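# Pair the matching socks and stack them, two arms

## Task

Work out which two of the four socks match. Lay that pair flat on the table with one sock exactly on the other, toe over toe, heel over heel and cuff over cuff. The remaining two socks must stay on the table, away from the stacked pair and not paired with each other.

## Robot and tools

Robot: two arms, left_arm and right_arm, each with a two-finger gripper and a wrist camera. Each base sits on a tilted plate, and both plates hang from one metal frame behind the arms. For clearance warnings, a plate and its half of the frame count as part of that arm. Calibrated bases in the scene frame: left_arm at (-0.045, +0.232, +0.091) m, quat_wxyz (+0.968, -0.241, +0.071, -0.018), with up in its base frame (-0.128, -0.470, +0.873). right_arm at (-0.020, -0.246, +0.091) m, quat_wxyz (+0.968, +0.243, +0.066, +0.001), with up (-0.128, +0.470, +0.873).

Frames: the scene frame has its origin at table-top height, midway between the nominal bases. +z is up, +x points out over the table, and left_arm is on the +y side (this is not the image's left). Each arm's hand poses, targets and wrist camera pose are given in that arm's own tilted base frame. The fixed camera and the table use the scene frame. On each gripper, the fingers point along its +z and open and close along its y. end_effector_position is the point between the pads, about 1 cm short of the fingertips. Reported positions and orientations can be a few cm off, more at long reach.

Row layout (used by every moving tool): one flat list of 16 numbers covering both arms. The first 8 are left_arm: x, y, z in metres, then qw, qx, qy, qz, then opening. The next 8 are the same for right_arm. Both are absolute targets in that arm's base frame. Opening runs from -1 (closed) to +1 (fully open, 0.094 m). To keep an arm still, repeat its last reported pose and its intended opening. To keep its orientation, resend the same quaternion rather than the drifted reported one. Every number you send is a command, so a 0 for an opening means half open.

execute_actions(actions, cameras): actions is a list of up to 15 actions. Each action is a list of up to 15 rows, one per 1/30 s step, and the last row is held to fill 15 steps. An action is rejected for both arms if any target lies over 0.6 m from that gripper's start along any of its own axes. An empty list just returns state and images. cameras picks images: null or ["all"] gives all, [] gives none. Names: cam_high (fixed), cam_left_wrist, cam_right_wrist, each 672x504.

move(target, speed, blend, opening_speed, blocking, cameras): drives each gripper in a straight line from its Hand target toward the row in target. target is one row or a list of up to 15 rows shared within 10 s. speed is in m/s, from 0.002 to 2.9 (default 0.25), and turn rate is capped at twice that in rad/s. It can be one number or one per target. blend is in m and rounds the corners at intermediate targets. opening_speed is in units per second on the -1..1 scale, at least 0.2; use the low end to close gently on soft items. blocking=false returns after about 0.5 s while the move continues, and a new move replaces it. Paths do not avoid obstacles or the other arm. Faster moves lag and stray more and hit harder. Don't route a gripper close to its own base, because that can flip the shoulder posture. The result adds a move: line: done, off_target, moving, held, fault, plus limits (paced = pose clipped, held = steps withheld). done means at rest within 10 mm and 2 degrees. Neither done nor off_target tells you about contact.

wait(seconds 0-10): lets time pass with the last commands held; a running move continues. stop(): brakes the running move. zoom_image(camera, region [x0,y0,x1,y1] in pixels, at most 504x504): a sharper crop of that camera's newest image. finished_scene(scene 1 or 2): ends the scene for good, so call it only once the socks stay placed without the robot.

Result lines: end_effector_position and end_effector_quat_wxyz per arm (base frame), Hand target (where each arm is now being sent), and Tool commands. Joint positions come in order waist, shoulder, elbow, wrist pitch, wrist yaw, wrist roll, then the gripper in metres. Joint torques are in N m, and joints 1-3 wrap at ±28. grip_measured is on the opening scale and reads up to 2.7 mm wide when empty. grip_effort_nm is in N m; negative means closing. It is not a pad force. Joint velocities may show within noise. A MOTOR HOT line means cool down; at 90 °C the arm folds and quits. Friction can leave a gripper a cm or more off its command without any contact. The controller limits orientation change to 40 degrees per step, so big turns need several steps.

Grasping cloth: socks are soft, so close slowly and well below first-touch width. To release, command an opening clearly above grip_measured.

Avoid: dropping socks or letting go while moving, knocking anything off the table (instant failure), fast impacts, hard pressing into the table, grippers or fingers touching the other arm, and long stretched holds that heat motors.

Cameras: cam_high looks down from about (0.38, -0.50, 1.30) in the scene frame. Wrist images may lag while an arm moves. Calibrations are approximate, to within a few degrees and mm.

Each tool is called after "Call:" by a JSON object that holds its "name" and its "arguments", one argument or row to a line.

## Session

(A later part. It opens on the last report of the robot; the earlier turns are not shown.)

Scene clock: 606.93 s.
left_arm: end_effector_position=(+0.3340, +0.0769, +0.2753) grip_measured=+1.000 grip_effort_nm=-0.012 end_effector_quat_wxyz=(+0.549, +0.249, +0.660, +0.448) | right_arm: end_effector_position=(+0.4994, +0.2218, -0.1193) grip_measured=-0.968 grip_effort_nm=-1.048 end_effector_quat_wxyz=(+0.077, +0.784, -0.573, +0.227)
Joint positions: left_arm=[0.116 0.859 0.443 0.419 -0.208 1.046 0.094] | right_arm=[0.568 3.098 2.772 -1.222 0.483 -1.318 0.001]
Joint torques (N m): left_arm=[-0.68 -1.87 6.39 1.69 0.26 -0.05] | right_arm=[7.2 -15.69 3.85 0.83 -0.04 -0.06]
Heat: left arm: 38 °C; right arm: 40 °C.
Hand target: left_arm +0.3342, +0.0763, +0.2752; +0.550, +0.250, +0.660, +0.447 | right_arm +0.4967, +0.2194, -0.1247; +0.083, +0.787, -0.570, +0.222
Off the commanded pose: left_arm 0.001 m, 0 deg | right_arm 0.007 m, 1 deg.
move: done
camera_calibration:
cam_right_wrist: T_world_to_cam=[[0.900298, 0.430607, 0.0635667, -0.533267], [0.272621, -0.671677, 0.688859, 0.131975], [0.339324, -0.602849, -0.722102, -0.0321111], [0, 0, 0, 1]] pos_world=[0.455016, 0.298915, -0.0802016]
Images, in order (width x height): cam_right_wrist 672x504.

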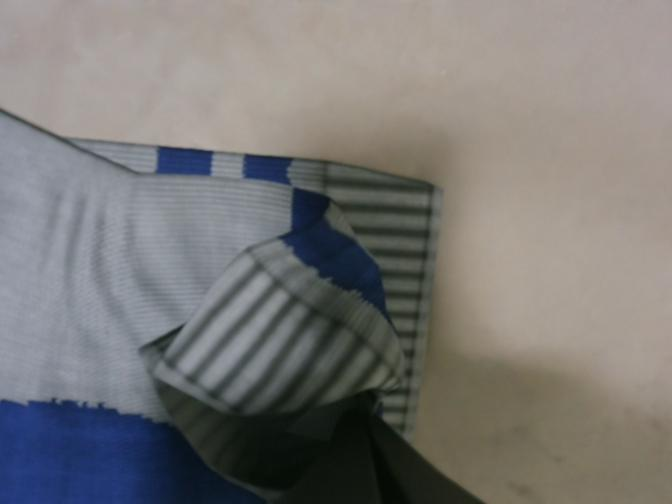

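Call:
{"name": "move", "arguments": {
  "target": [
    [0.3342, 0.0763, 0.2753, 0.550, 0.250, 0.660, 0.447, 1.0, 0.4950, 0.2275, -0.1310, 0.081, 0.787, -0.570, 0.223, -1.0]
  ],
  "speed": 0.06,
  "cameras": ["cam_right_wrist"]
}}

Scene clock: 618.27 s.
left_arm: end_effector_position=(+0.3340, +0.0769, +0.2753) grip_measured=+1.000 grip_effort_nm=-0.017 end_effector_quat_wxyz=(+0.549, +0.249, +0.660, +0.448) | right_arm: end_effector_position=(+0.5006, +0.2226, -0.1179) grip_measured=-0.968 grip_effort_nm=-1.048 end_effector_quat_wxyz=(+0.074, +0.784, -0.573, +0.228)
Joint positions: left_arm=[0.116 0.859 0.443 0.419 -0.208 1.046 0.094] | right_arm=[0.568 3.098 2.778 -1.221 0.483 -1.318 0.001]
Joint torques (N m): left_arm=[-0.83 -1.99 6.35 1.67 0.23 -0.04] | right_arm=[8.36 -12.45 7.72 0.64 -0.04 0.07]
Heat: left arm: 38 °C; right arm: 42 °C.
Hand target: left_arm +0.3342, +0.0763, +0.2752; +0.550, +0.250, +0.660, +0.447 | right_arm +0.4945, +0.2272, -0.1307; +0.079, +0.787, -0.569, +0.224
Off the commanded pose: left_arm 0.001 m, 0 deg | right_arm 0.015 m, 1 deg.
move: off_target (right_arm)
camera_calibration:
cam_right_wrist: T_world_to_cam=[[0.899959, 0.430452, 0.0691786, -0.533902], [0.269361, -0.673749, 0.688118, 0.133256], [0.342811, -0.600644, -0.722293, -0.0332841], [0, 0, 0, 1]] pos_world=[0.456006, 0.299608, -0.0788021]
Images, in order (width x height): cam_right_wrist 672x504.

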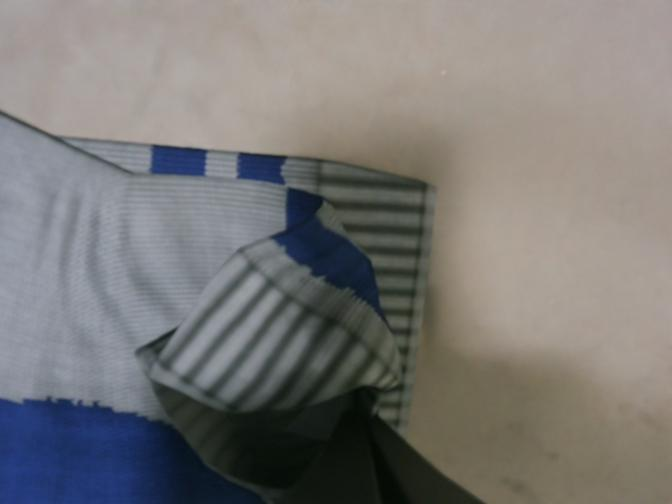

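Call:
{"name": "move", "arguments": {
  "target": [
    [0.3342, 0.0763, 0.2753, 0.550, 0.250, 0.660, 0.447, 1.0, 0.4935, 0.2350, -0.1330, 0.081, 0.787, -0.570, 0.223, -1.0]
  ],
  "speed": 0.06,
  "cameras": ["cam_right_wrist"]
}}

Scene clock: 621.90 s.
left_arm: end_effector_position=(+0.3340, +0.0769, +0.2753) grip_measured=+1.000 grip_effort_nm=-0.017 end_effector_quat_wxyz=(+0.549, +0.249, +0.660, +0.448) | right_arm: end_effector_position=(+0.5012, +0.2235, -0.1186) grip_measured=-0.968 grip_effort_nm=-1.043 end_effector_quat_wxyz=(+0.072, +0.782, -0.575, +0.228)
Joint positions: left_arm=[0.116 0.859 0.443 0.419 -0.208 1.046 0.094] | right_arm=[0.569 3.104 2.788 -1.221 0.483 -1.313 0.001]
Joint torques (N m): left_arm=[-0.9 -1.87 6.41 1.72 0.25 -0.04] | right_arm=[9.39 -12.34 7.6 0.71 -0.04 0.12]
Heat: left arm: 38 °C; right arm: 41 °C.
Hand target: left_arm +0.3342, +0.0763, +0.2752; +0.550, +0.250, +0.660, +0.447 | right_arm +0.4927, +0.2341, -0.1327; +0.074, +0.788, -0.568, +0.225
Off the commanded pose: left_arm 0.001 m, 0 deg | right_arm 0.020 m, 1 deg.
joint sent to its limit (right arm) — joint 2 (shoulder), upper limit. The joint targets still meet the commanded pose.
move: off_target (right_arm)
camera_calibration:
cam_right_wrist: T_world_to_cam=[[0.901146, 0.426941, 0.0752094, -0.533996], [0.263463, -0.677129, 0.687083, 0.137822], [0.344271, -0.599348, -0.722676, -0.0345514], [0, 0, 0, 1]] pos_world=[0.456793, 0.3006, -0.0795029]
Images, in order (width x height): cam_right_wrist 672x504.

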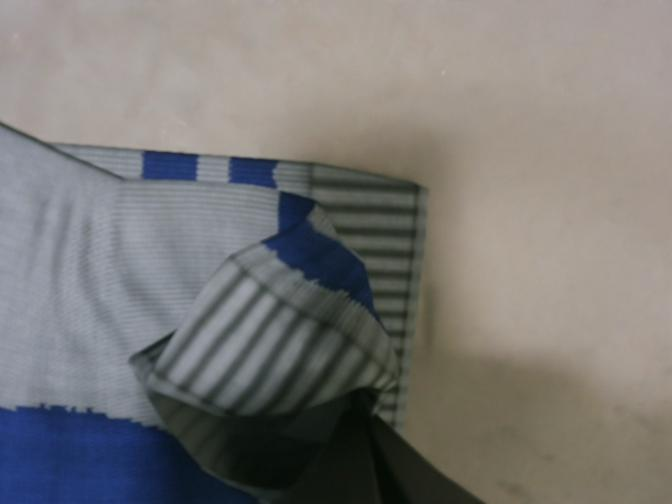

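Call:
{"name": "move", "arguments": {
  "target": [
    [0.3342, 0.0763, 0.2753, 0.550, 0.250, 0.660, 0.447, 1.0, 0.4990, 0.2250, -0.1190, 0.077, 0.784, -0.573, 0.227, -1.0],
    [0.3342, 0.0763, 0.2753, 0.550, 0.250, 0.660, 0.447, 1.0, 0.4990, 0.2250, -0.1190, 0.077, 0.784, -0.573, 0.227, 0.0]
  ],
  "speed": 0.06,
  "opening_speed": 0.8,
  "cameras": ["cam_right_wrist"]
}}

Scene clock: 629.17 s.
left_arm: end_effector_position=(+0.3340, +0.0769, +0.2753) grip_measured=+1.000 grip_effort_nm=-0.007 end_effector_quat_wxyz=(+0.549, +0.249, +0.660, +0.448) | right_arm: end_effector_position=(+0.5030, +0.2245, -0.1167) grip_measured=-0.002 grip_effort_nm=0.100 end_effector_quat_wxyz=(+0.068, +0.781, -0.576, +0.230)
Joint positions: left_arm=[0.116 0.859 0.443 0.419 -0.208 1.046 0.094] | right_arm=[0.569 3.104 2.795 -1.221 0.483 -1.312 0.047]
Joint torques (N m): left_arm=[-0.79 -1.74 6.46 1.67 0.25 -0.05] | right_arm=[7.76 -14.38 7.16 0.47 0 0.01]
Heat: left arm: 38 °C; right arm: 40 °C.
Hand target: left_arm +0.3342, +0.0763, +0.2752; +0.550, +0.250, +0.660, +0.447 | right_arm +0.4989, +0.2247, -0.1190; +0.076, +0.784, -0.573, +0.228
Off the commanded pose: left_arm 0.001 m, 0 deg | right_arm 0.005 m, 1 deg.
move: done
camera_calibration:
cam_right_wrist: T_world_to_cam=[[0.900724, 0.426297, 0.0834677, -0.534786], [0.258135, -0.679819, 0.686449, 0.139865], [0.349374, -0.596755, -0.722372, -0.0363114], [0, 0, 0, 1]] pos_world=[0.458277, 0.301391, -0.0776031]
Images, in order (width x height): cam_right_wrist 672x504.

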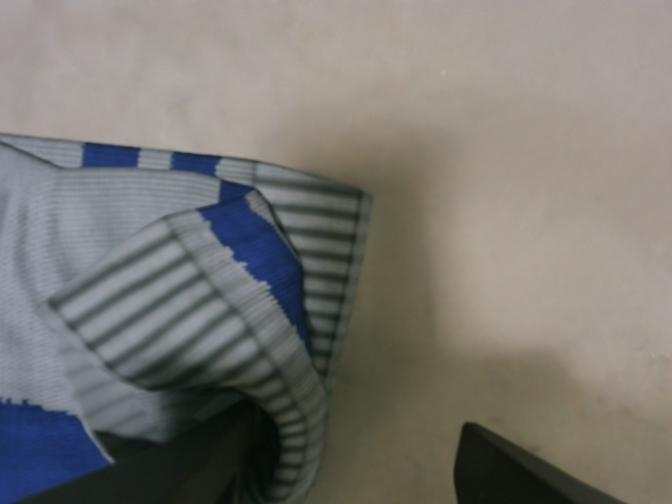

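Call:
{"name": "move", "arguments": {
  "target": [
    [0.3342, 0.0763, 0.2753, 0.550, 0.250, 0.660, 0.447, 1.0, 0.5144, 0.2373, -0.0941, -0.0527, -0.7887, 0.5491, -0.2723, 0.0],
    [0.3342, 0.0763, 0.2753, 0.550, 0.250, 0.660, 0.447, 1.0, 0.5418, 0.2538, -0.0761, 0.0851, -0.7859, 0.4935, -0.3635, 0.0]
  ],
  "speed": 0.1,
  "blend": 0.01,
  "cameras": ["cam_high", "cam_right_wrist"]
}}

Scene clock: 659.17 s.
left_arm: end_effector_position=(+0.3340, +0.0769, +0.2753) grip_measured=+1.000 grip_effort_nm=-0.017 end_effector_quat_wxyz=(+0.549, +0.249, +0.660, +0.448) | right_arm: end_effector_position=(+0.5443, +0.2394, -0.0934) grip_measured=-0.002 grip_effort_nm=0.090 end_effector_quat_wxyz=(-0.070, +0.784, -0.503, +0.358)
Joint positions: left_arm=[0.116 0.859 0.443 0.419 -0.208 1.046 0.094] | right_arm=[0.58 2.742 1.998 -0.338 0.589 -1.572 0.047]
Joint torques (N m): left_arm=[-0.79 -1.95 6.27 1.69 0.22 -0.01] | right_arm=[8.98 -18.02 4.67 1.49 0.02 -0.06]
Heat: left arm: 38 °C; right arm: 42 °C.
Hand target: left_arm +0.3342, +0.0763, +0.2752; +0.550, +0.250, +0.660, +0.447 | right_arm +0.5419, +0.2537, -0.0766; -0.085, +0.786, -0.493, +0.363
Off the commanded pose: left_arm 0.001 m, 0 deg | right_arm 0.023 m, 2 deg.
move: off_target (right_arm)
camera_calibration:
cam_right_wrist: T_world_to_cam=[[0.715235, 0.581513, 0.387661, -0.48807], [0.142642, -0.664473, 0.733572, 0.186951], [0.684173, -0.46938, -0.558203, -0.222437], [0, 0, 0, 1]] pos_world=[0.474603, 0.303635, -0.0721009]
Images, in order (width x height): cam_high 672x504, cam_right_wrist 672x504.

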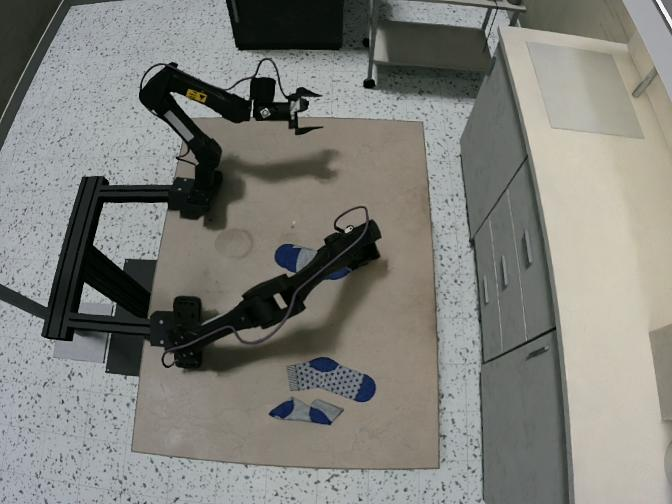

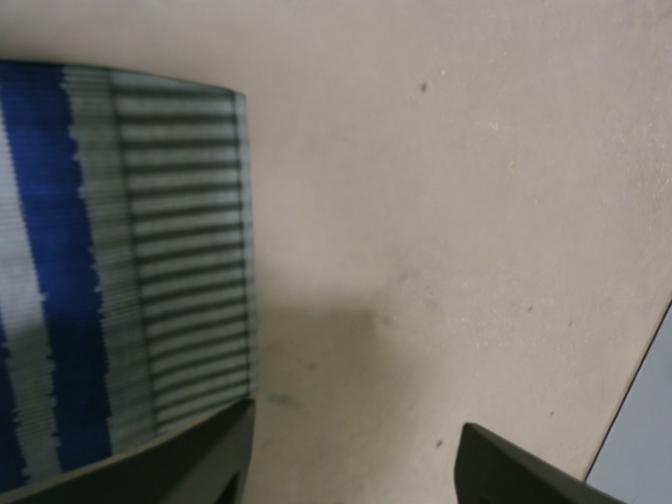

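Call:
{"name": "move", "arguments": {
  "target": [
    [0.3342, 0.0763, 0.2753, 0.550, 0.250, 0.660, 0.447, 1.0, 0.5212, 0.2727, -0.0378, 0.0851, -0.7859, 0.4935, -0.3635, 0.0],
    [0.3342, 0.0763, 0.2753, 0.550, 0.250, 0.660, 0.447, 1.0, 0.3736, 0.3482, 0.0718, 0.0009, -0.2496, 0.9353, -0.2518, 0.0]
  ],
  "speed": 0.3,
  "blend": 0.03,
  "cameras": ["cam_high", "cam_right_wrist"]
}}

Scene clock: 670.37 s.
left_arm: end_effector_position=(+0.3340, +0.0769, +0.2753) grip_measured=+1.000 grip_effort_nm=-0.007 end_effector_quat_wxyz=(+0.549, +0.249, +0.660, +0.448) | right_arm: end_effector_position=(+0.3838, +0.3456, +0.0624) grip_measured=-0.002 grip_effort_nm=0.085 end_effector_quat_wxyz=(+0.137, -0.282, +0.933, -0.179)
Joint positions: left_arm=[0.116 0.859 0.443 0.419 -0.208 1.046 0.094] | right_arm=[0.883 2.705 2.715 -1.549 0.453 0.289 0.047]
Joint torques (N m): left_arm=[-0.73 -1.88 6.38 1.71 0.19 -0.05] | right_arm=[7.28 -15.54 4.1 0.77 -0.03 0.1]
Heat: left arm: 38 °C; right arm: 46 °C.
Hand target: left_arm +0.3342, +0.0763, +0.2752; +0.550, +0.250, +0.660, +0.447 | right_arm +0.3738, +0.3478, +0.0713; +0.134, -0.286, +0.932, -0.176
Off the commanded pose: left_arm 0.001 m, 0 deg | right_arm 0.014 m, 18 deg.
joint sent to its limit (right arm) — joint 4 (wrist pitch), lower limit. The joint targets are off in orientation, not in position.
move: off_target (right_arm); blend cut to 0.0239 m at target 1
camera_calibration:
cam_right_wrist: T_world_to_cam=[[0.581391, -0.704012, 0.407863, -0.00103044], [-0.804362, -0.572764, 0.157936, 0.533812], [0.12242, -0.419892, -0.89928, 0.243969], [0, 0, 0, 1]] pos_world=[0.40011, 0.407464, 0.135509]
Images, in order (width x height): cam_high 672x504, cam_right_wrist 672x504.

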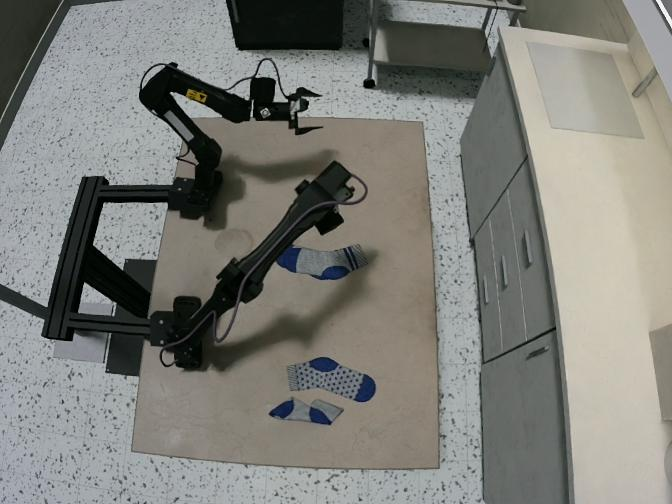

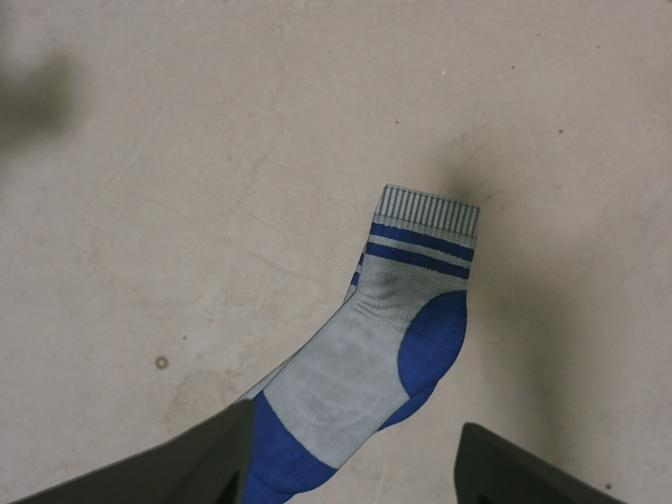

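Call:
{"name": "zoom_image", "arguments": {
  "camera": "cam_right_wrist",
  "region": [220, 170, 520, 504]
}}

Call:
{"name": "zoom_image", "arguments": {
  "camera": "cam_high",
  "region": [265, 230, 385, 295]
}}

Scaled by 1.509.

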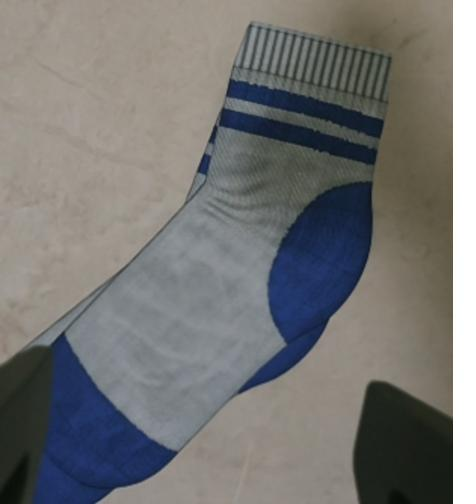

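Scaled by 4.200.

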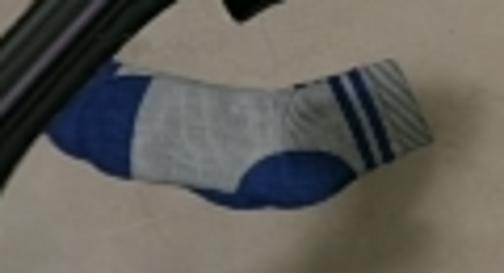

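Call:
{"name": "move", "arguments": {
  "target": [
    [0.3342, 0.0763, 0.2753, 0.550, 0.250, 0.660, 0.447, 1.0, 0.5024, 0.2528, -0.0756, 0.1807, -0.2327, 0.9315, -0.2141, -0.15]
  ],
  "speed": 0.2,
  "cameras": ["cam_high", "cam_right_wrist"]
}}

Scene clock: 725.77 s.
left_arm: end_effector_position=(+0.3340, +0.0769, +0.2753) grip_measured=+1.000 grip_effort_nm=-0.012 end_effector_quat_wxyz=(+0.549, +0.249, +0.660, +0.448) | right_arm: end_effector_position=(+0.5040, +0.2485, -0.0667) grip_measured=-0.148 grip_effort_nm=-0.129 end_effector_quat_wxyz=(+0.181, -0.224, +0.934, -0.211)
Joint positions: left_arm=[0.116 0.859 0.443 0.419 -0.208 1.046 0.094] | right_arm=[0.617 2.769 2.281 -0.883 0.53 0.091 0.04]
Joint torques (N m): left_arm=[-0.81 -1.81 6.45 1.7 0.23 0] | right_arm=[7.86 -13 6.22 1.21 0.08 -0.07]
Heat: left arm: 39 °C; right arm: 47 °C.
Hand target: left_arm +0.3342, +0.0763, +0.2752; +0.550, +0.250, +0.660, +0.447 | right_arm +0.5021, +0.2527, -0.0755; +0.181, -0.233, +0.931, -0.214
Off the commanded pose: left_arm 0.001 m, 0 deg | right_arm 0.010 m, 1 deg.
move: done
camera_calibration:
cam_right_wrist: T_world_to_cam=[[0.454072, -0.747706, 0.484514, -0.00647614], [-0.871533, -0.485707, 0.0672279, 0.601413], [0.185065, -0.452797, -0.872196, 0.0507937], [0, 0, 0, 1]] pos_world=[0.517692, 0.310267, 0.00700807]
Images, in order (width x height): cam_high 672x504, cam_right_wrist 672x504.

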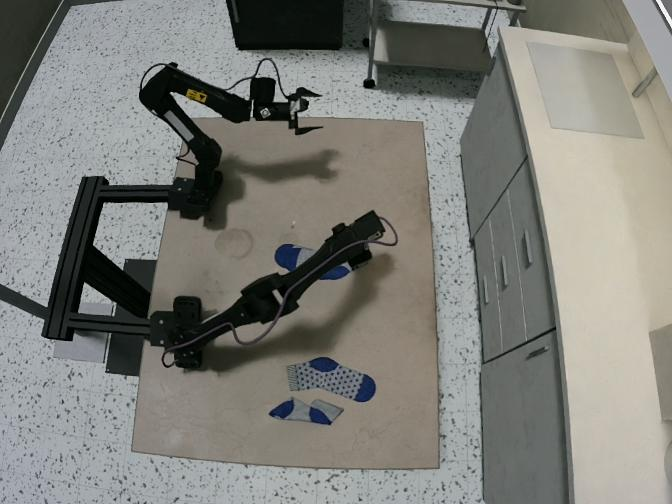

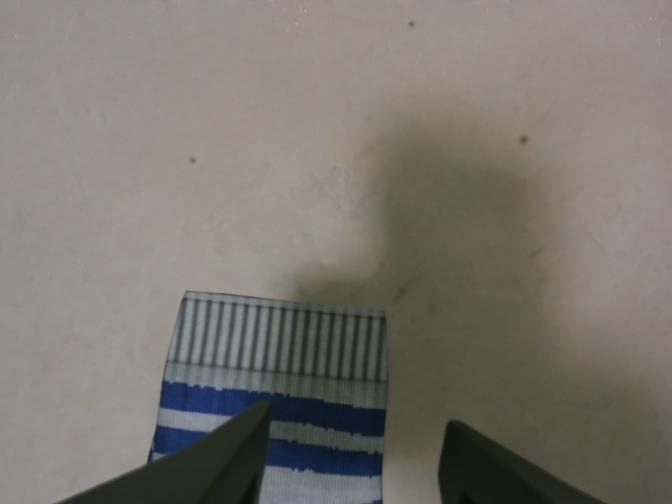

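Call:
{"name": "move", "arguments": {
  "target": [
    [0.3342, 0.0763, 0.2753, 0.550, 0.250, 0.660, 0.447, 1.0, 0.5055, 0.2339, -0.1223, 0.1807, -0.2327, 0.9315, -0.2141, -0.36]
  ],
  "speed": 0.1,
  "cameras": ["cam_right_wrist"]
}}

Scene clock: 737.40 s.
left_arm: end_effector_position=(+0.3340, +0.0769, +0.2753) grip_measured=+1.000 grip_effort_nm=-0.007 end_effector_quat_wxyz=(+0.549, +0.249, +0.660, +0.448) | right_arm: end_effector_position=(+0.5114, +0.2368, -0.1049) grip_measured=-0.358 grip_effort_nm=-0.125 end_effector_quat_wxyz=(+0.193, -0.225, +0.932, -0.210)
Joint positions: left_arm=[0.116 0.859 0.443 0.419 -0.208 1.046 0.094] | right_arm=[0.593 2.802 2.181 -0.708 0.531 0.054 0.03]
Joint torques (N m): left_arm=[-0.72 -1.92 6.39 1.67 0.22 -0.05] | right_arm=[7.21 -12.64 5.04 1.22 0 -0.08]
Heat: left arm: 39 °C; right arm: 45 °C.
Hand target: left_arm +0.3342, +0.0763, +0.2752; +0.550, +0.250, +0.660, +0.447 | right_arm +0.5050, +0.2337, -0.1219; +0.181, -0.233, +0.931, -0.214
Off the commanded pose: left_arm 0.001 m, 0 deg | right_arm 0.019 m, 2 deg.
move: off_target (right_arm)
camera_calibration:
cam_right_wrist: T_world_to_cam=[[0.448441, -0.747577, 0.489928, 0.00327788], [-0.869416, -0.492027, 0.0450145, 0.60275], [0.207406, -0.446137, -0.8706, -0.00195312], [0, 0, 0, 1]] pos_world=[0.522975, 0.298148, -0.0304388]
Images, in order (width x height): cam_right_wrist 672x504.

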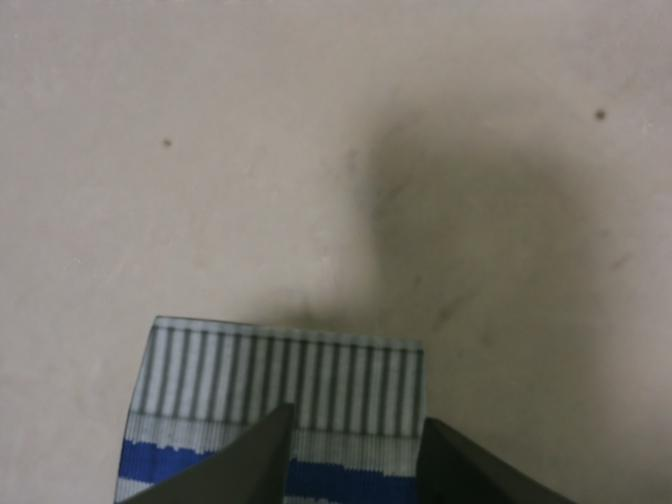

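Call:
{"name": "move", "arguments": {
  "target": [
    [0.3342, 0.0763, 0.2753, 0.550, 0.250, 0.660, 0.447, 1.0, 0.5065, 0.2236, -0.1394, 0.1807, -0.2327, 0.9315, -0.2141, -0.36]
  ],
  "speed": 0.06,
  "cameras": ["cam_right_wrist"]
}}

Scene clock: 748.27 s.
left_arm: end_effector_position=(+0.3340, +0.0769, +0.2753) grip_measured=+1.000 grip_effort_nm=-0.022 end_effector_quat_wxyz=(+0.549, +0.249, +0.660, +0.448) | right_arm: end_effector_position=(+0.5149, +0.2284, -0.1175) grip_measured=-0.358 grip_effort_nm=-0.129 end_effector_quat_wxyz=(+0.198, -0.224, +0.931, -0.210)
Joint positions: left_arm=[0.116 0.859 0.443 0.419 -0.208 1.046 0.094] | right_arm=[0.577 2.81 2.137 -0.637 0.531 0.034 0.03]
Joint torques (N m): left_arm=[-0.64 -1.87 6.37 1.72 0.21 -0.02] | right_arm=[7.08 -12.22 4.66 1.21 -0.05 -0.07]
Heat: left arm: 39 °C; right arm: 44 °C.
Hand target: left_arm +0.3342, +0.0763, +0.2752; +0.550, +0.250, +0.660, +0.447 | right_arm +0.5059, +0.2233, -0.1387; +0.181, -0.233, +0.931, -0.214
Off the commanded pose: left_arm 0.001 m, 0 deg | right_arm 0.024 m, 2 deg.
move: off_target (right_arm)
camera_calibration:
cam_right_wrist: T_world_to_cam=[[0.443687, -0.74826, 0.493203, 0.00459373], [-0.869553, -0.492605, 0.034899, 0.601358], [0.216841, -0.444351, -0.869214, -0.0225585], [0, 0, 0, 1]] pos_world=[0.525766, 0.289645, -0.0428606]
Images, in order (width x height): cam_right_wrist 672x504.

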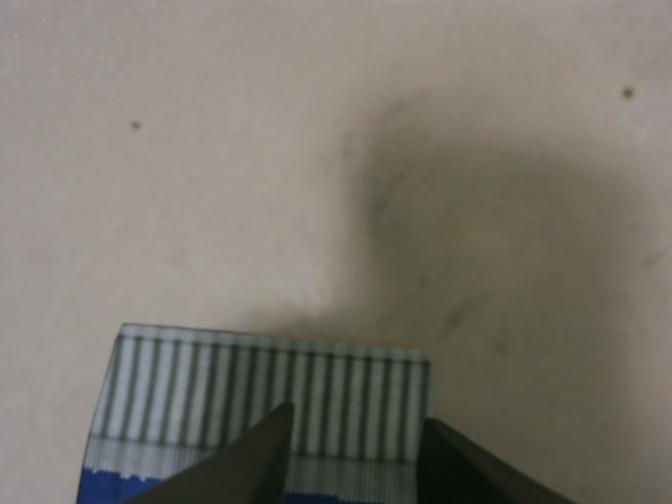

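Call:
{"name": "move", "arguments": {
  "target": [
    [0.3342, 0.0763, 0.2753, 0.550, 0.250, 0.660, 0.447, 1.0, 0.5078, 0.2151, -0.1553, 0.1807, -0.2327, 0.9315, -0.2141, -0.36]
  ],
  "speed": 0.05,
  "cameras": ["cam_right_wrist"]
}}

Scene clock: 754.63 s.
left_arm: end_effector_position=(+0.3340, +0.0769, +0.2753) grip_measured=+1.000 grip_effort_nm=-0.012 end_effector_quat_wxyz=(+0.549, +0.249, +0.660, +0.448) | right_arm: end_effector_position=(+0.5200, +0.2292, -0.1215) grip_measured=-0.358 grip_effort_nm=-0.125 end_effector_quat_wxyz=(+0.212, -0.224, +0.929, -0.205)
Joint positions: left_arm=[0.116 0.859 0.443 0.419 -0.208 1.046 0.094] | right_arm=[0.572 2.81 2.111 -0.575 0.528 0.017 0.03]
Joint torques (N m): left_arm=[-0.59 -1.72 6.38 1.71 0.2 -0.05] | right_arm=[6.26 -10.91 4.1 1.26 -0.07 -0.07]
Heat: left arm: 39 °C; right arm: 45 °C.
Hand target: left_arm +0.3342, +0.0763, +0.2752; +0.550, +0.250, +0.660, +0.447 | right_arm +0.5063, +0.2147, -0.1538; +0.180, -0.233, +0.931, -0.214
Off the commanded pose: left_arm 0.001 m, 0 deg | right_arm 0.039 m, 4 deg.
move: off_target (right_arm)
camera_calibration:
cam_right_wrist: T_world_to_cam=[[0.439239, -0.751002, 0.493017, 0.00789235], [-0.865145, -0.501474, 0.00689048, 0.602599], [0.24206, -0.429558, -0.869993, -0.0433051], [0, 0, 0, 1]] pos_world=[0.528352, 0.289513, -0.0457184]
Images, in order (width x height): cam_right_wrist 672x504.

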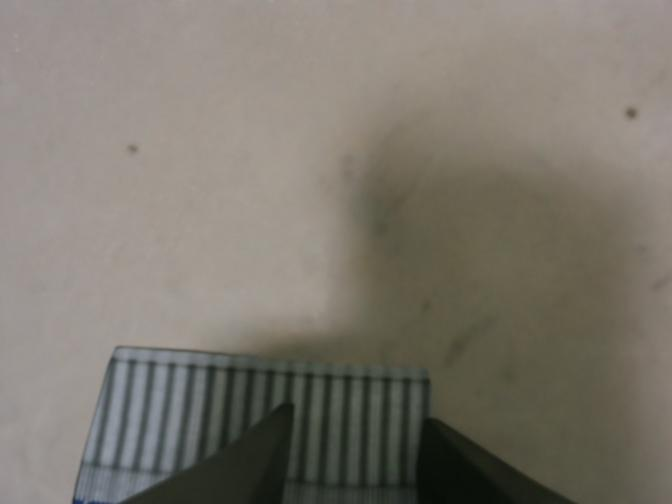

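Call:
{"name": "move", "arguments": {
  "target": [
    [0.3342, 0.0763, 0.2753, 0.550, 0.250, 0.660, 0.447, 1.0, 0.5078, 0.2151, -0.1553, 0.1807, -0.2327, 0.9315, -0.2141, -1.0]
  ],
  "speed": 0.05,
  "opening_speed": 0.4,
  "cameras": ["cam_right_wrist"]
}}

Scene clock: 760.27 s.
left_arm: end_effector_position=(+0.3340, +0.0769, +0.2753) grip_measured=+1.000 grip_effort_nm=-0.007 end_effector_quat_wxyz=(+0.549, +0.249, +0.660, +0.448) | right_arm: end_effector_position=(+0.5211, +0.2313, -0.1223) grip_measured=-0.977 grip_effort_nm=-1.013 end_effector_quat_wxyz=(+0.216, -0.224, +0.929, -0.200)
Joint positions: left_arm=[0.116 0.859 0.443 0.419 -0.208 1.046 0.094] | right_arm=[0.572 2.81 2.107 -0.56 0.52 0.017 0.001]
Joint torques (N m): left_arm=[-0.69 -1.74 6.35 1.7 0.21 -0.03] | right_arm=[6.26 -10.82 4.59 1.08 0.01 -0.08]
Heat: left arm: 39 °C; right arm: 45 °C.
Hand target: left_arm +0.3342, +0.0763, +0.2752; +0.550, +0.250, +0.660, +0.447 | right_arm +0.5066, +0.2149, -0.1538; +0.181, -0.233, +0.931, -0.214
Off the commanded pose: left_arm 0.001 m, 0 deg | right_arm 0.039 m, 4 deg.
move: off_target (right_arm)
camera_calibration:
cam_right_wrist: T_world_to_cam=[[0.438964, -0.755464, 0.486399, 0.00971672], [-0.863682, -0.504026, -0.00338812, 0.603208], [0.247717, -0.418607, -0.87373, -0.0493918], [0, 0, 0, 1]] pos_world=[0.528949, 0.290697, -0.0458376]
Images, in order (width x height): cam_right_wrist 672x504.

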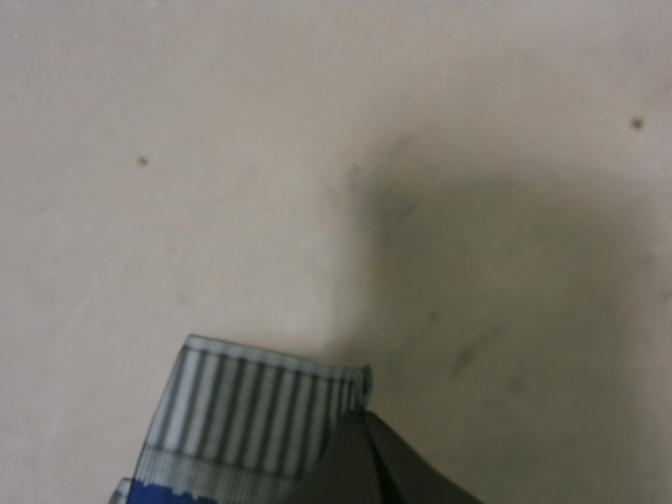

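Call:
{"name": "move", "arguments": {
  "target": [
    [0.3342, 0.0763, 0.2753, 0.550, 0.250, 0.660, 0.447, 1.0, 0.4841, 0.2621, -0.0604, 0.1807, -0.2327, 0.9315, -0.2141, -1.0]
  ],
  "speed": 0.1,
  "cameras": ["cam_high", "cam_right_wrist"]
}}

Scene clock: 765.77 s.
left_arm: end_effector_position=(+0.3340, +0.0769, +0.2753) grip_measured=+1.000 grip_effort_nm=-0.007 end_effector_quat_wxyz=(+0.549, +0.249, +0.660, +0.448) | right_arm: end_effector_position=(+0.4818, +0.2486, -0.0820) grip_measured=-0.979 grip_effort_nm=-1.053 end_effector_quat_wxyz=(+0.162, -0.233, +0.934, -0.219)
Joint positions: left_arm=[0.116 0.859 0.443 0.419 -0.208 1.046 0.094] | right_arm=[0.643 2.746 2.179 -0.859 0.535 0.115 0.001]
Joint torques (N m): left_arm=[-0.72 -1.87 6.45 1.71 0.24 -0.01] | right_arm=[8.47 -16.88 7.75 0.72 0.11 0.1]
Heat: left arm: 39 °C; right arm: 45 °C.
Hand target: left_arm +0.3342, +0.0763, +0.2752; +0.550, +0.250, +0.660, +0.447 | right_arm +0.4839, +0.2619, -0.0607; +0.181, -0.233, +0.931, -0.214
Off the commanded pose: left_arm 0.001 m, 0 deg | right_arm 0.026 m, 2 deg.
move: off_target (right_arm)
camera_calibration:
cam_right_wrist: T_world_to_cam=[[0.474543, -0.732493, 0.488122, -0.00224706], [-0.866045, -0.487691, 0.110105, 0.584465], [0.157402, -0.474986, -0.865802, 0.0610398], [0, 0, 0, 1]] pos_world=[0.497632, 0.312386, -0.0104076]
Images, in order (width x height): cam_high 672x504, cam_right_wrist 672x504.

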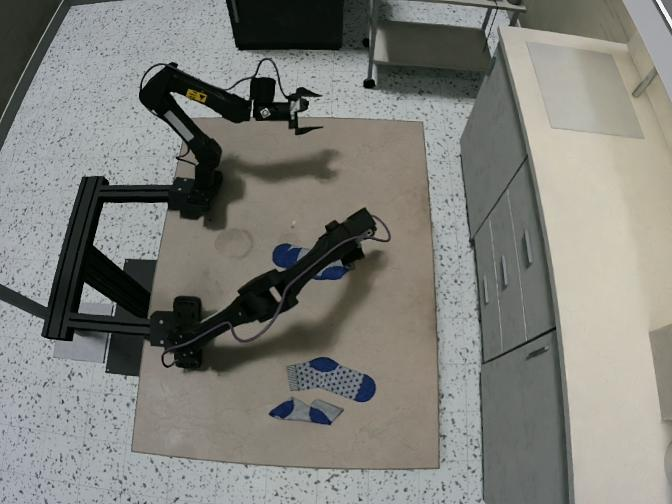

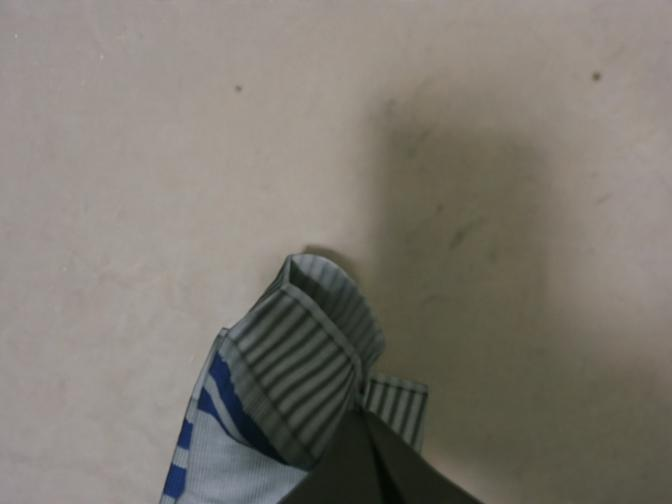

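Call:
{"name": "zoom_image", "arguments": {
  "camera": "cam_right_wrist",
  "region": [150, 230, 470, 504]
}}

Scaled by 1.575.

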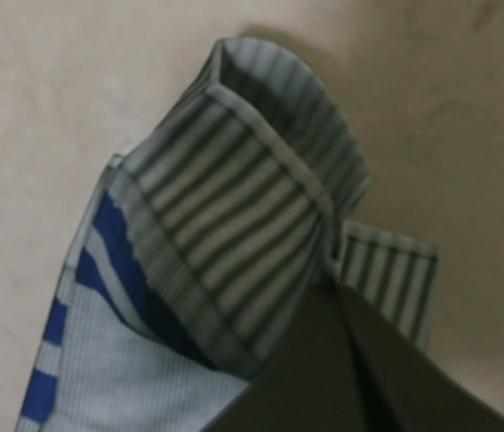

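Call:
{"name": "move", "arguments": {
  "target": [
    [0.3342, 0.0763, 0.2753, 0.550, 0.250, 0.660, 0.447, 1.0, 0.4467, 0.2894, -0.0118, 0.1807, -0.2327, 0.9315, -0.2141, -1.0],
    [0.3342, 0.0763, 0.2753, 0.550, 0.250, 0.660, 0.447, 1.0, 0.3681, 0.3115, 0.0450, 0.1807, -0.2327, 0.9315, -0.2141, -1.0],
    [0.3342, 0.0763, 0.2753, 0.550, 0.250, 0.660, 0.447, 1.0, 0.2709, 0.3282, 0.0906, 0.1807, -0.2327, 0.9315, -0.2141, -1.0],
    [0.3342, 0.0763, 0.2753, 0.550, 0.250, 0.660, 0.447, 1.0, 0.2147, 0.3224, 0.0969, 0.1807, -0.2327, 0.9315, -0.2141, -1.0]
  ],
  "speed": 0.13,
  "blend": 0.03,
  "cameras": ["cam_high", "cam_right_wrist"]
}}

Scene clock: 787.87 s.
left_arm: end_effector_position=(+0.3340, +0.0769, +0.2753) grip_measured=+1.000 grip_effort_nm=-0.012 end_effector_quat_wxyz=(+0.549, +0.249, +0.660, +0.448) | right_arm: end_effector_position=(+0.2200, +0.3294, +0.0907) grip_measured=-0.979 grip_effort_nm=-1.048 end_effector_quat_wxyz=(+0.183, -0.232, +0.932, -0.210)
Joint positions: left_arm=[0.116 0.859 0.443 0.419 -0.208 1.046 0.094] | right_arm=[1.214 2.174 1.832 -1.387 0.544 0.77 0.001]
Joint torques (N m): left_arm=[-0.8 -1.87 6.35 1.7 0.26 -0.05] | right_arm=[3.96 -10.77 4.59 0.67 0.14 0.04]
Heat: left arm: 39 °C; right arm: 46 °C.
Hand target: left_arm +0.3342, +0.0763, +0.2752; +0.550, +0.250, +0.660, +0.447 | right_arm +0.2149, +0.3226, +0.0967; +0.181, -0.233, +0.931, -0.214
Off the commanded pose: left_arm 0.001 m, 0 deg | right_arm 0.011 m, 1 deg.
move: off_target (right_arm); blend cut to 0.0284 m at target 3
camera_calibration:
cam_right_wrist: T_world_to_cam=[[0.466469, -0.739434, 0.485431, 0.101178], [-0.86327, -0.50019, 0.0676335, 0.38548], [0.192797, -0.450607, -0.871655, 0.274759], [0, 0, 0, 1]] pos_world=[0.232604, 0.391437, 0.164309]
Images, in order (width x height): cam_high 672x504, cam_right_wrist 672x504.

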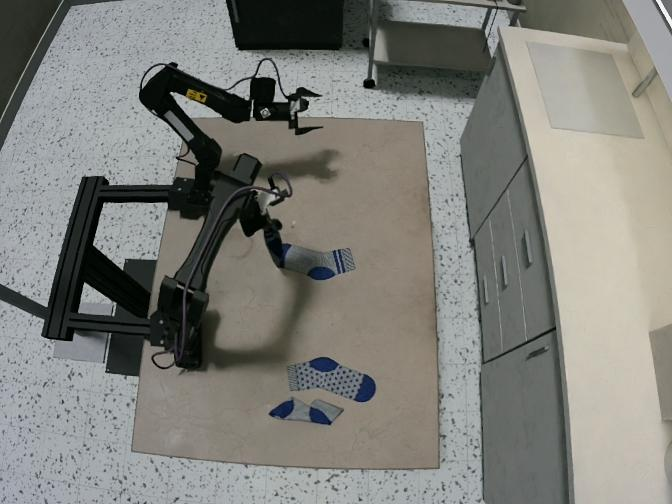

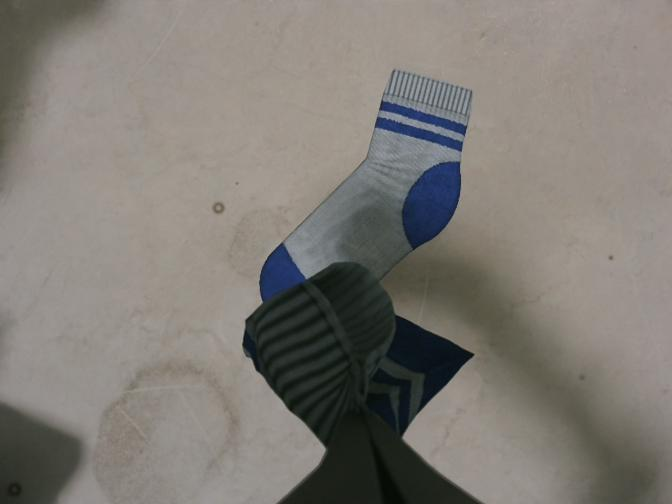

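Call:
{"name": "zoom_image", "arguments": {
  "camera": "cam_right_wrist",
  "region": [220, 230, 500, 470]
}}

Scaled by 1.800.

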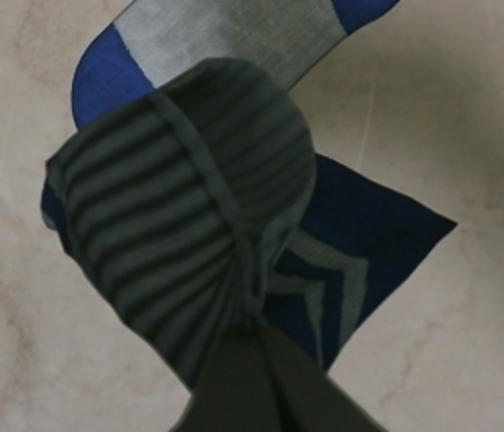

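Call:
{"name": "zoom_image", "arguments": {
  "camera": "cam_high",
  "region": [230, 150, 370, 290]
}}

Scaled by 3.600.

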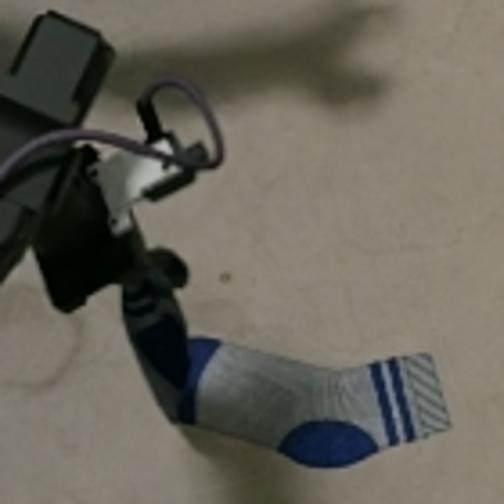

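Call:
{"name": "move", "arguments": {
  "target": [
    [0.3342, 0.0763, 0.2753, 0.550, 0.250, 0.660, 0.447, 1.0, 0.2029, 0.3631, 0.0618, 0.2331, -0.0412, 0.9418, -0.2395, -1.0]
  ],
  "speed": 0.12,
  "cameras": ["cam_high", "cam_right_wrist"]
}}

Scene clock: 814.20 s.
left_arm: end_effector_position=(+0.3340, +0.0769, +0.2753) grip_measured=+1.000 grip_effort_nm=-0.012 end_effector_quat_wxyz=(+0.549, +0.249, +0.660, +0.448) | right_arm: end_effector_position=(+0.2053, +0.3589, +0.0614) grip_measured=-0.979 grip_effort_nm=-1.048 end_effector_quat_wxyz=(+0.230, -0.041, +0.947, -0.219)
Joint positions: left_arm=[0.116 0.859 0.443 0.419 -0.208 1.046 0.094] | right_arm=[1.287 2.417 2.085 -1.547 0.579 1.293 0.001]
Joint torques (N m): left_arm=[-0.66 -2 6.3 1.78 0.24 -0.05] | right_arm=[4.67 -8.73 8.02 0.4 0.34 0.12]
Heat: left arm: 39 °C; right arm: 42 °C.
Hand target: left_arm +0.3342, +0.0763, +0.2752; +0.550, +0.250, +0.660, +0.447 | right_arm +0.2029, +0.3628, +0.0617; +0.238, -0.046, +0.944, -0.224
Off the commanded pose: left_arm 0.001 m, 0 deg | right_arm 0.005 m, 2 deg.
joint sent to its limit (right arm) — joint 4 (wrist pitch), lower limit. The joint targets still meet the commanded pose.
move: done
camera_calibration:
cam_right_wrist: T_world_to_cam=[[0.0980024, -0.87875, 0.467112, 0.270873], [-0.978055, -0.171763, -0.117927, 0.306629], [0.183861, -0.445304, -0.876299, 0.265652], [0, 0, 0, 1]] pos_world=[0.22451, 0.408993, 0.142423]
Images, in order (width x height): cam_high 672x504, cam_right_wrist 672x504.

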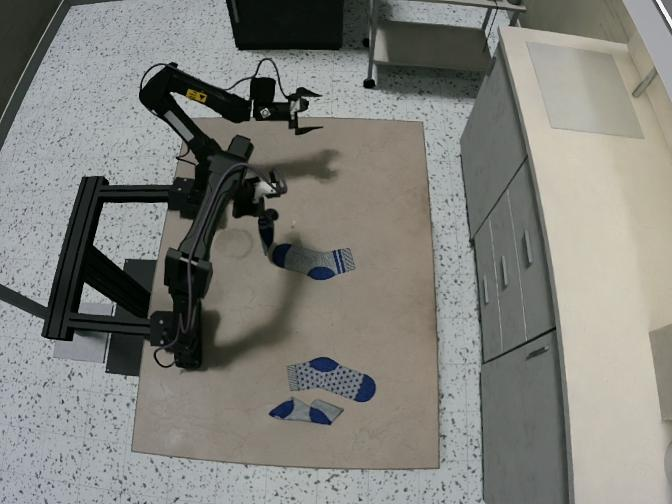

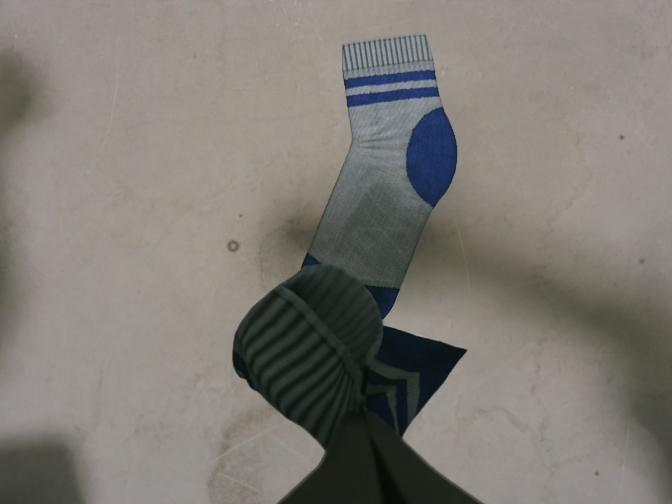

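Call:
{"name": "zoom_image", "arguments": {
  "camera": "cam_high",
  "region": [230, 170, 370, 290]
}}

Scaled by 3.600.

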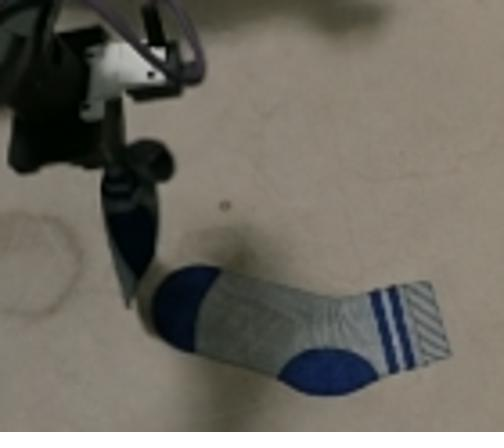

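Call:
{"name": "zoom_image", "arguments": {
  "camera": "cam_high",
  "region": [248, 205, 288, 265]
}}

Scaled by 8.400.

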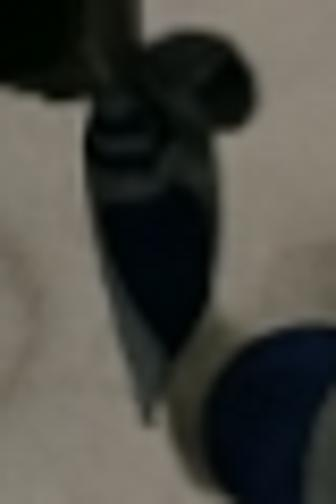

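Call:
{"name": "move", "arguments": {
  "target": [
    [0.3342, 0.0763, 0.2753, 0.550, 0.250, 0.660, 0.447, 1.0, 0.2158, 0.3227, 0.0339, 0.2331, -0.0412, 0.9418, -0.2395, -1.0],
    [0.3342, 0.0763, 0.2753, 0.550, 0.250, 0.660, 0.447, 1.0, 0.2680, 0.3003, 0.0021, 0.2331, -0.0412, 0.9418, -0.2395, -1.0],
    [0.3342, 0.0763, 0.2753, 0.550, 0.250, 0.660, 0.447, 1.0, 0.3350, 0.2695, -0.0403, 0.2331, -0.0412, 0.9418, -0.2395, -1.0]
  ],
  "speed": 0.1,
  "blend": 0.015,
  "cameras": ["cam_high", "cam_right_wrist"]
}}

Scene clock: 841.37 s.
left_arm: end_effector_position=(+0.3340, +0.0769, +0.2753) grip_measured=+1.000 grip_effort_nm=-0.007 end_effector_quat_wxyz=(+0.549, +0.249, +0.660, +0.448) | right_arm: end_effector_position=(+0.3382, +0.2743, -0.0295) grip_measured=-0.979 grip_effort_nm=-1.053 end_effector_quat_wxyz=(+0.236, -0.031, +0.945, -0.226)
Joint positions: left_arm=[0.116 0.859 0.443 0.419 -0.208 1.046 0.094] | right_arm=[0.933 2.396 1.673 -0.922 0.661 0.893 0.001]
Joint torques (N m): left_arm=[-0.72 -1.83 6.35 1.7 0.22 -0.02] | right_arm=[5.29 -9.69 4.67 1 0.3 -0.06]
Heat: left arm: 39 °C; right arm: 43 °C.
Hand target: left_arm +0.3342, +0.0763, +0.2752; +0.550, +0.250, +0.660, +0.447 | right_arm +0.3349, +0.2693, -0.0401; +0.233, -0.041, +0.942, -0.240
Off the commanded pose: left_arm 0.001 m, 0 deg | right_arm 0.012 m, 2 deg.
move: off_target (right_arm)
camera_calibration:
cam_right_wrist: T_world_to_cam=[[0.0740702, -0.876458, 0.475746, 0.233635], [-0.97916, -0.154378, -0.131959, 0.406556], [0.189101, -0.456058, -0.869628, 0.125216], [0, 0, 0, 1]] pos_world=[0.357099, 0.32464, 0.0513887]
Images, in order (width x height): cam_high 672x504, cam_right_wrist 672x504.

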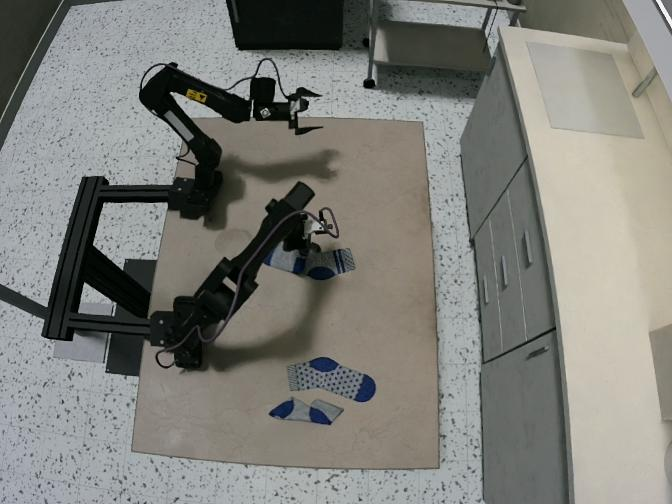

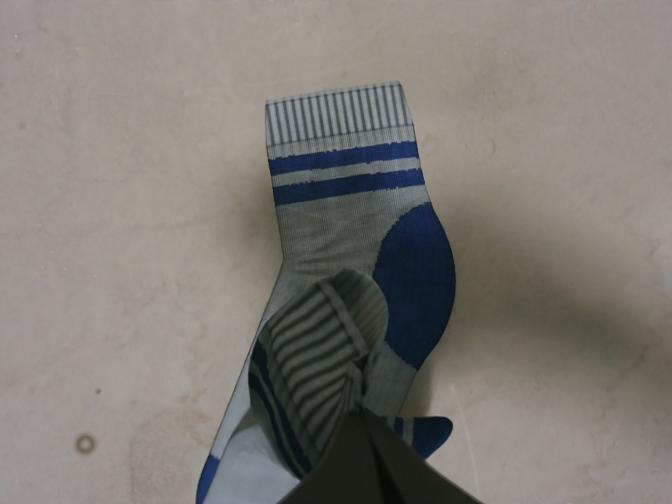

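Call:
{"name": "zoom_image", "arguments": {
  "camera": "cam_high",
  "region": [245, 215, 365, 295]
}}

Call:
{"name": "zoom_image", "arguments": {
  "camera": "cam_right_wrist",
  "region": [180, 330, 470, 504]
}}

Scaled by 4.200.

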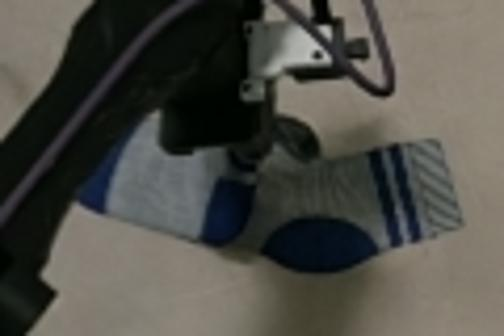

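Scaled by 1.738.

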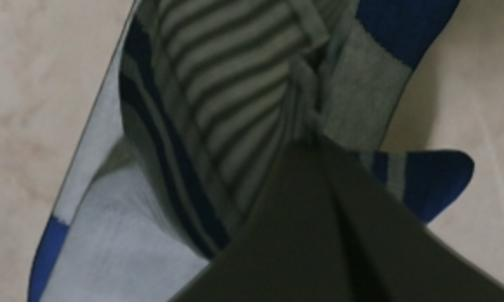

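Call:
{"name": "move", "arguments": {
  "target": [
    [0.3342, 0.0763, 0.2753, 0.550, 0.250, 0.660, 0.447, 1.0, 0.3022, 0.3064, 0.0095, 0.2331, -0.0412, 0.9418, -0.2395, -1.0],
    [0.3342, 0.0763, 0.2753, 0.550, 0.250, 0.660, 0.447, 1.0, 0.2377, 0.3677, 0.0644, 0.2331, -0.0412, 0.9418, -0.2395, -1.0]
  ],
  "speed": 0.13,
  "blend": 0.03,
  "cameras": ["cam_high"]
}}

Call:
{"name": "zoom_image", "arguments": {
  "camera": "cam_high",
  "region": [245, 185, 365, 295]
}}

Scene clock: 857.53 s.
left_arm: end_effector_position=(+0.3340, +0.0769, +0.2753) grip_measured=+1.000 grip_effort_nm=-0.012 end_effector_quat_wxyz=(+0.549, +0.249, +0.660, +0.448) | right_arm: end_effector_position=(+0.2397, +0.3657, +0.0644) grip_measured=-0.979 grip_effort_nm=-1.053 end_effector_quat_wxyz=(+0.241, -0.047, +0.945, -0.217)
Joint positions: left_arm=[0.116 0.859 0.443 0.419 -0.208 1.046 0.094] | right_arm=[1.227 2.473 2.196 -1.547 0.618 1.208 0.001]
Joint torques (N m): left_arm=[-0.69 -1.96 6.35 1.7 0.25 -0.05] | right_arm=[4.45 -9.69 7.64 0.5 0.21 0.09]
Heat: left arm: 39 °C; right arm: 43 °C.
Hand target: left_arm +0.3342, +0.0763, +0.2752; +0.550, +0.250, +0.660, +0.447 | right_arm +0.2376, +0.3673, +0.0641; +0.241, -0.048, +0.944, -0.221
Off the commanded pose: left_arm 0.001 m, 0 deg | right_arm 0.003 m, 3 deg.
joint sent to its limit (right arm) — joint 4 (wrist pitch), lower limit. The joint targets still meet the commanded pose.
move: off_target (right_arm)
Images, in order (width x height): cam_high 672x504.

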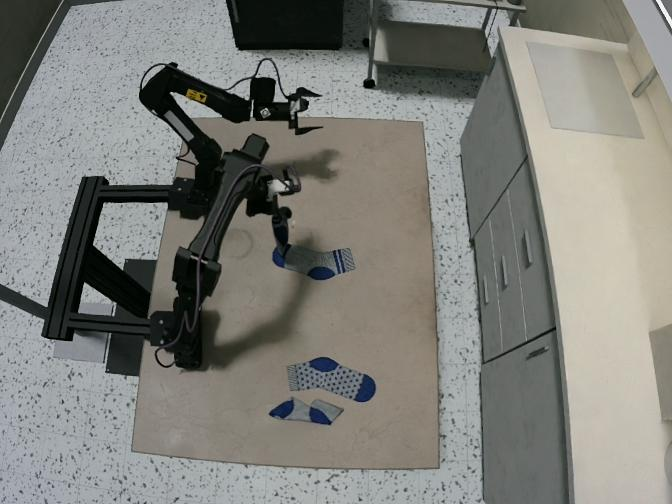

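Scaled by 4.200.

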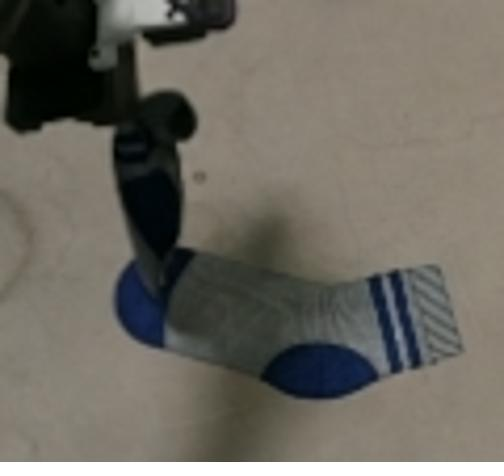

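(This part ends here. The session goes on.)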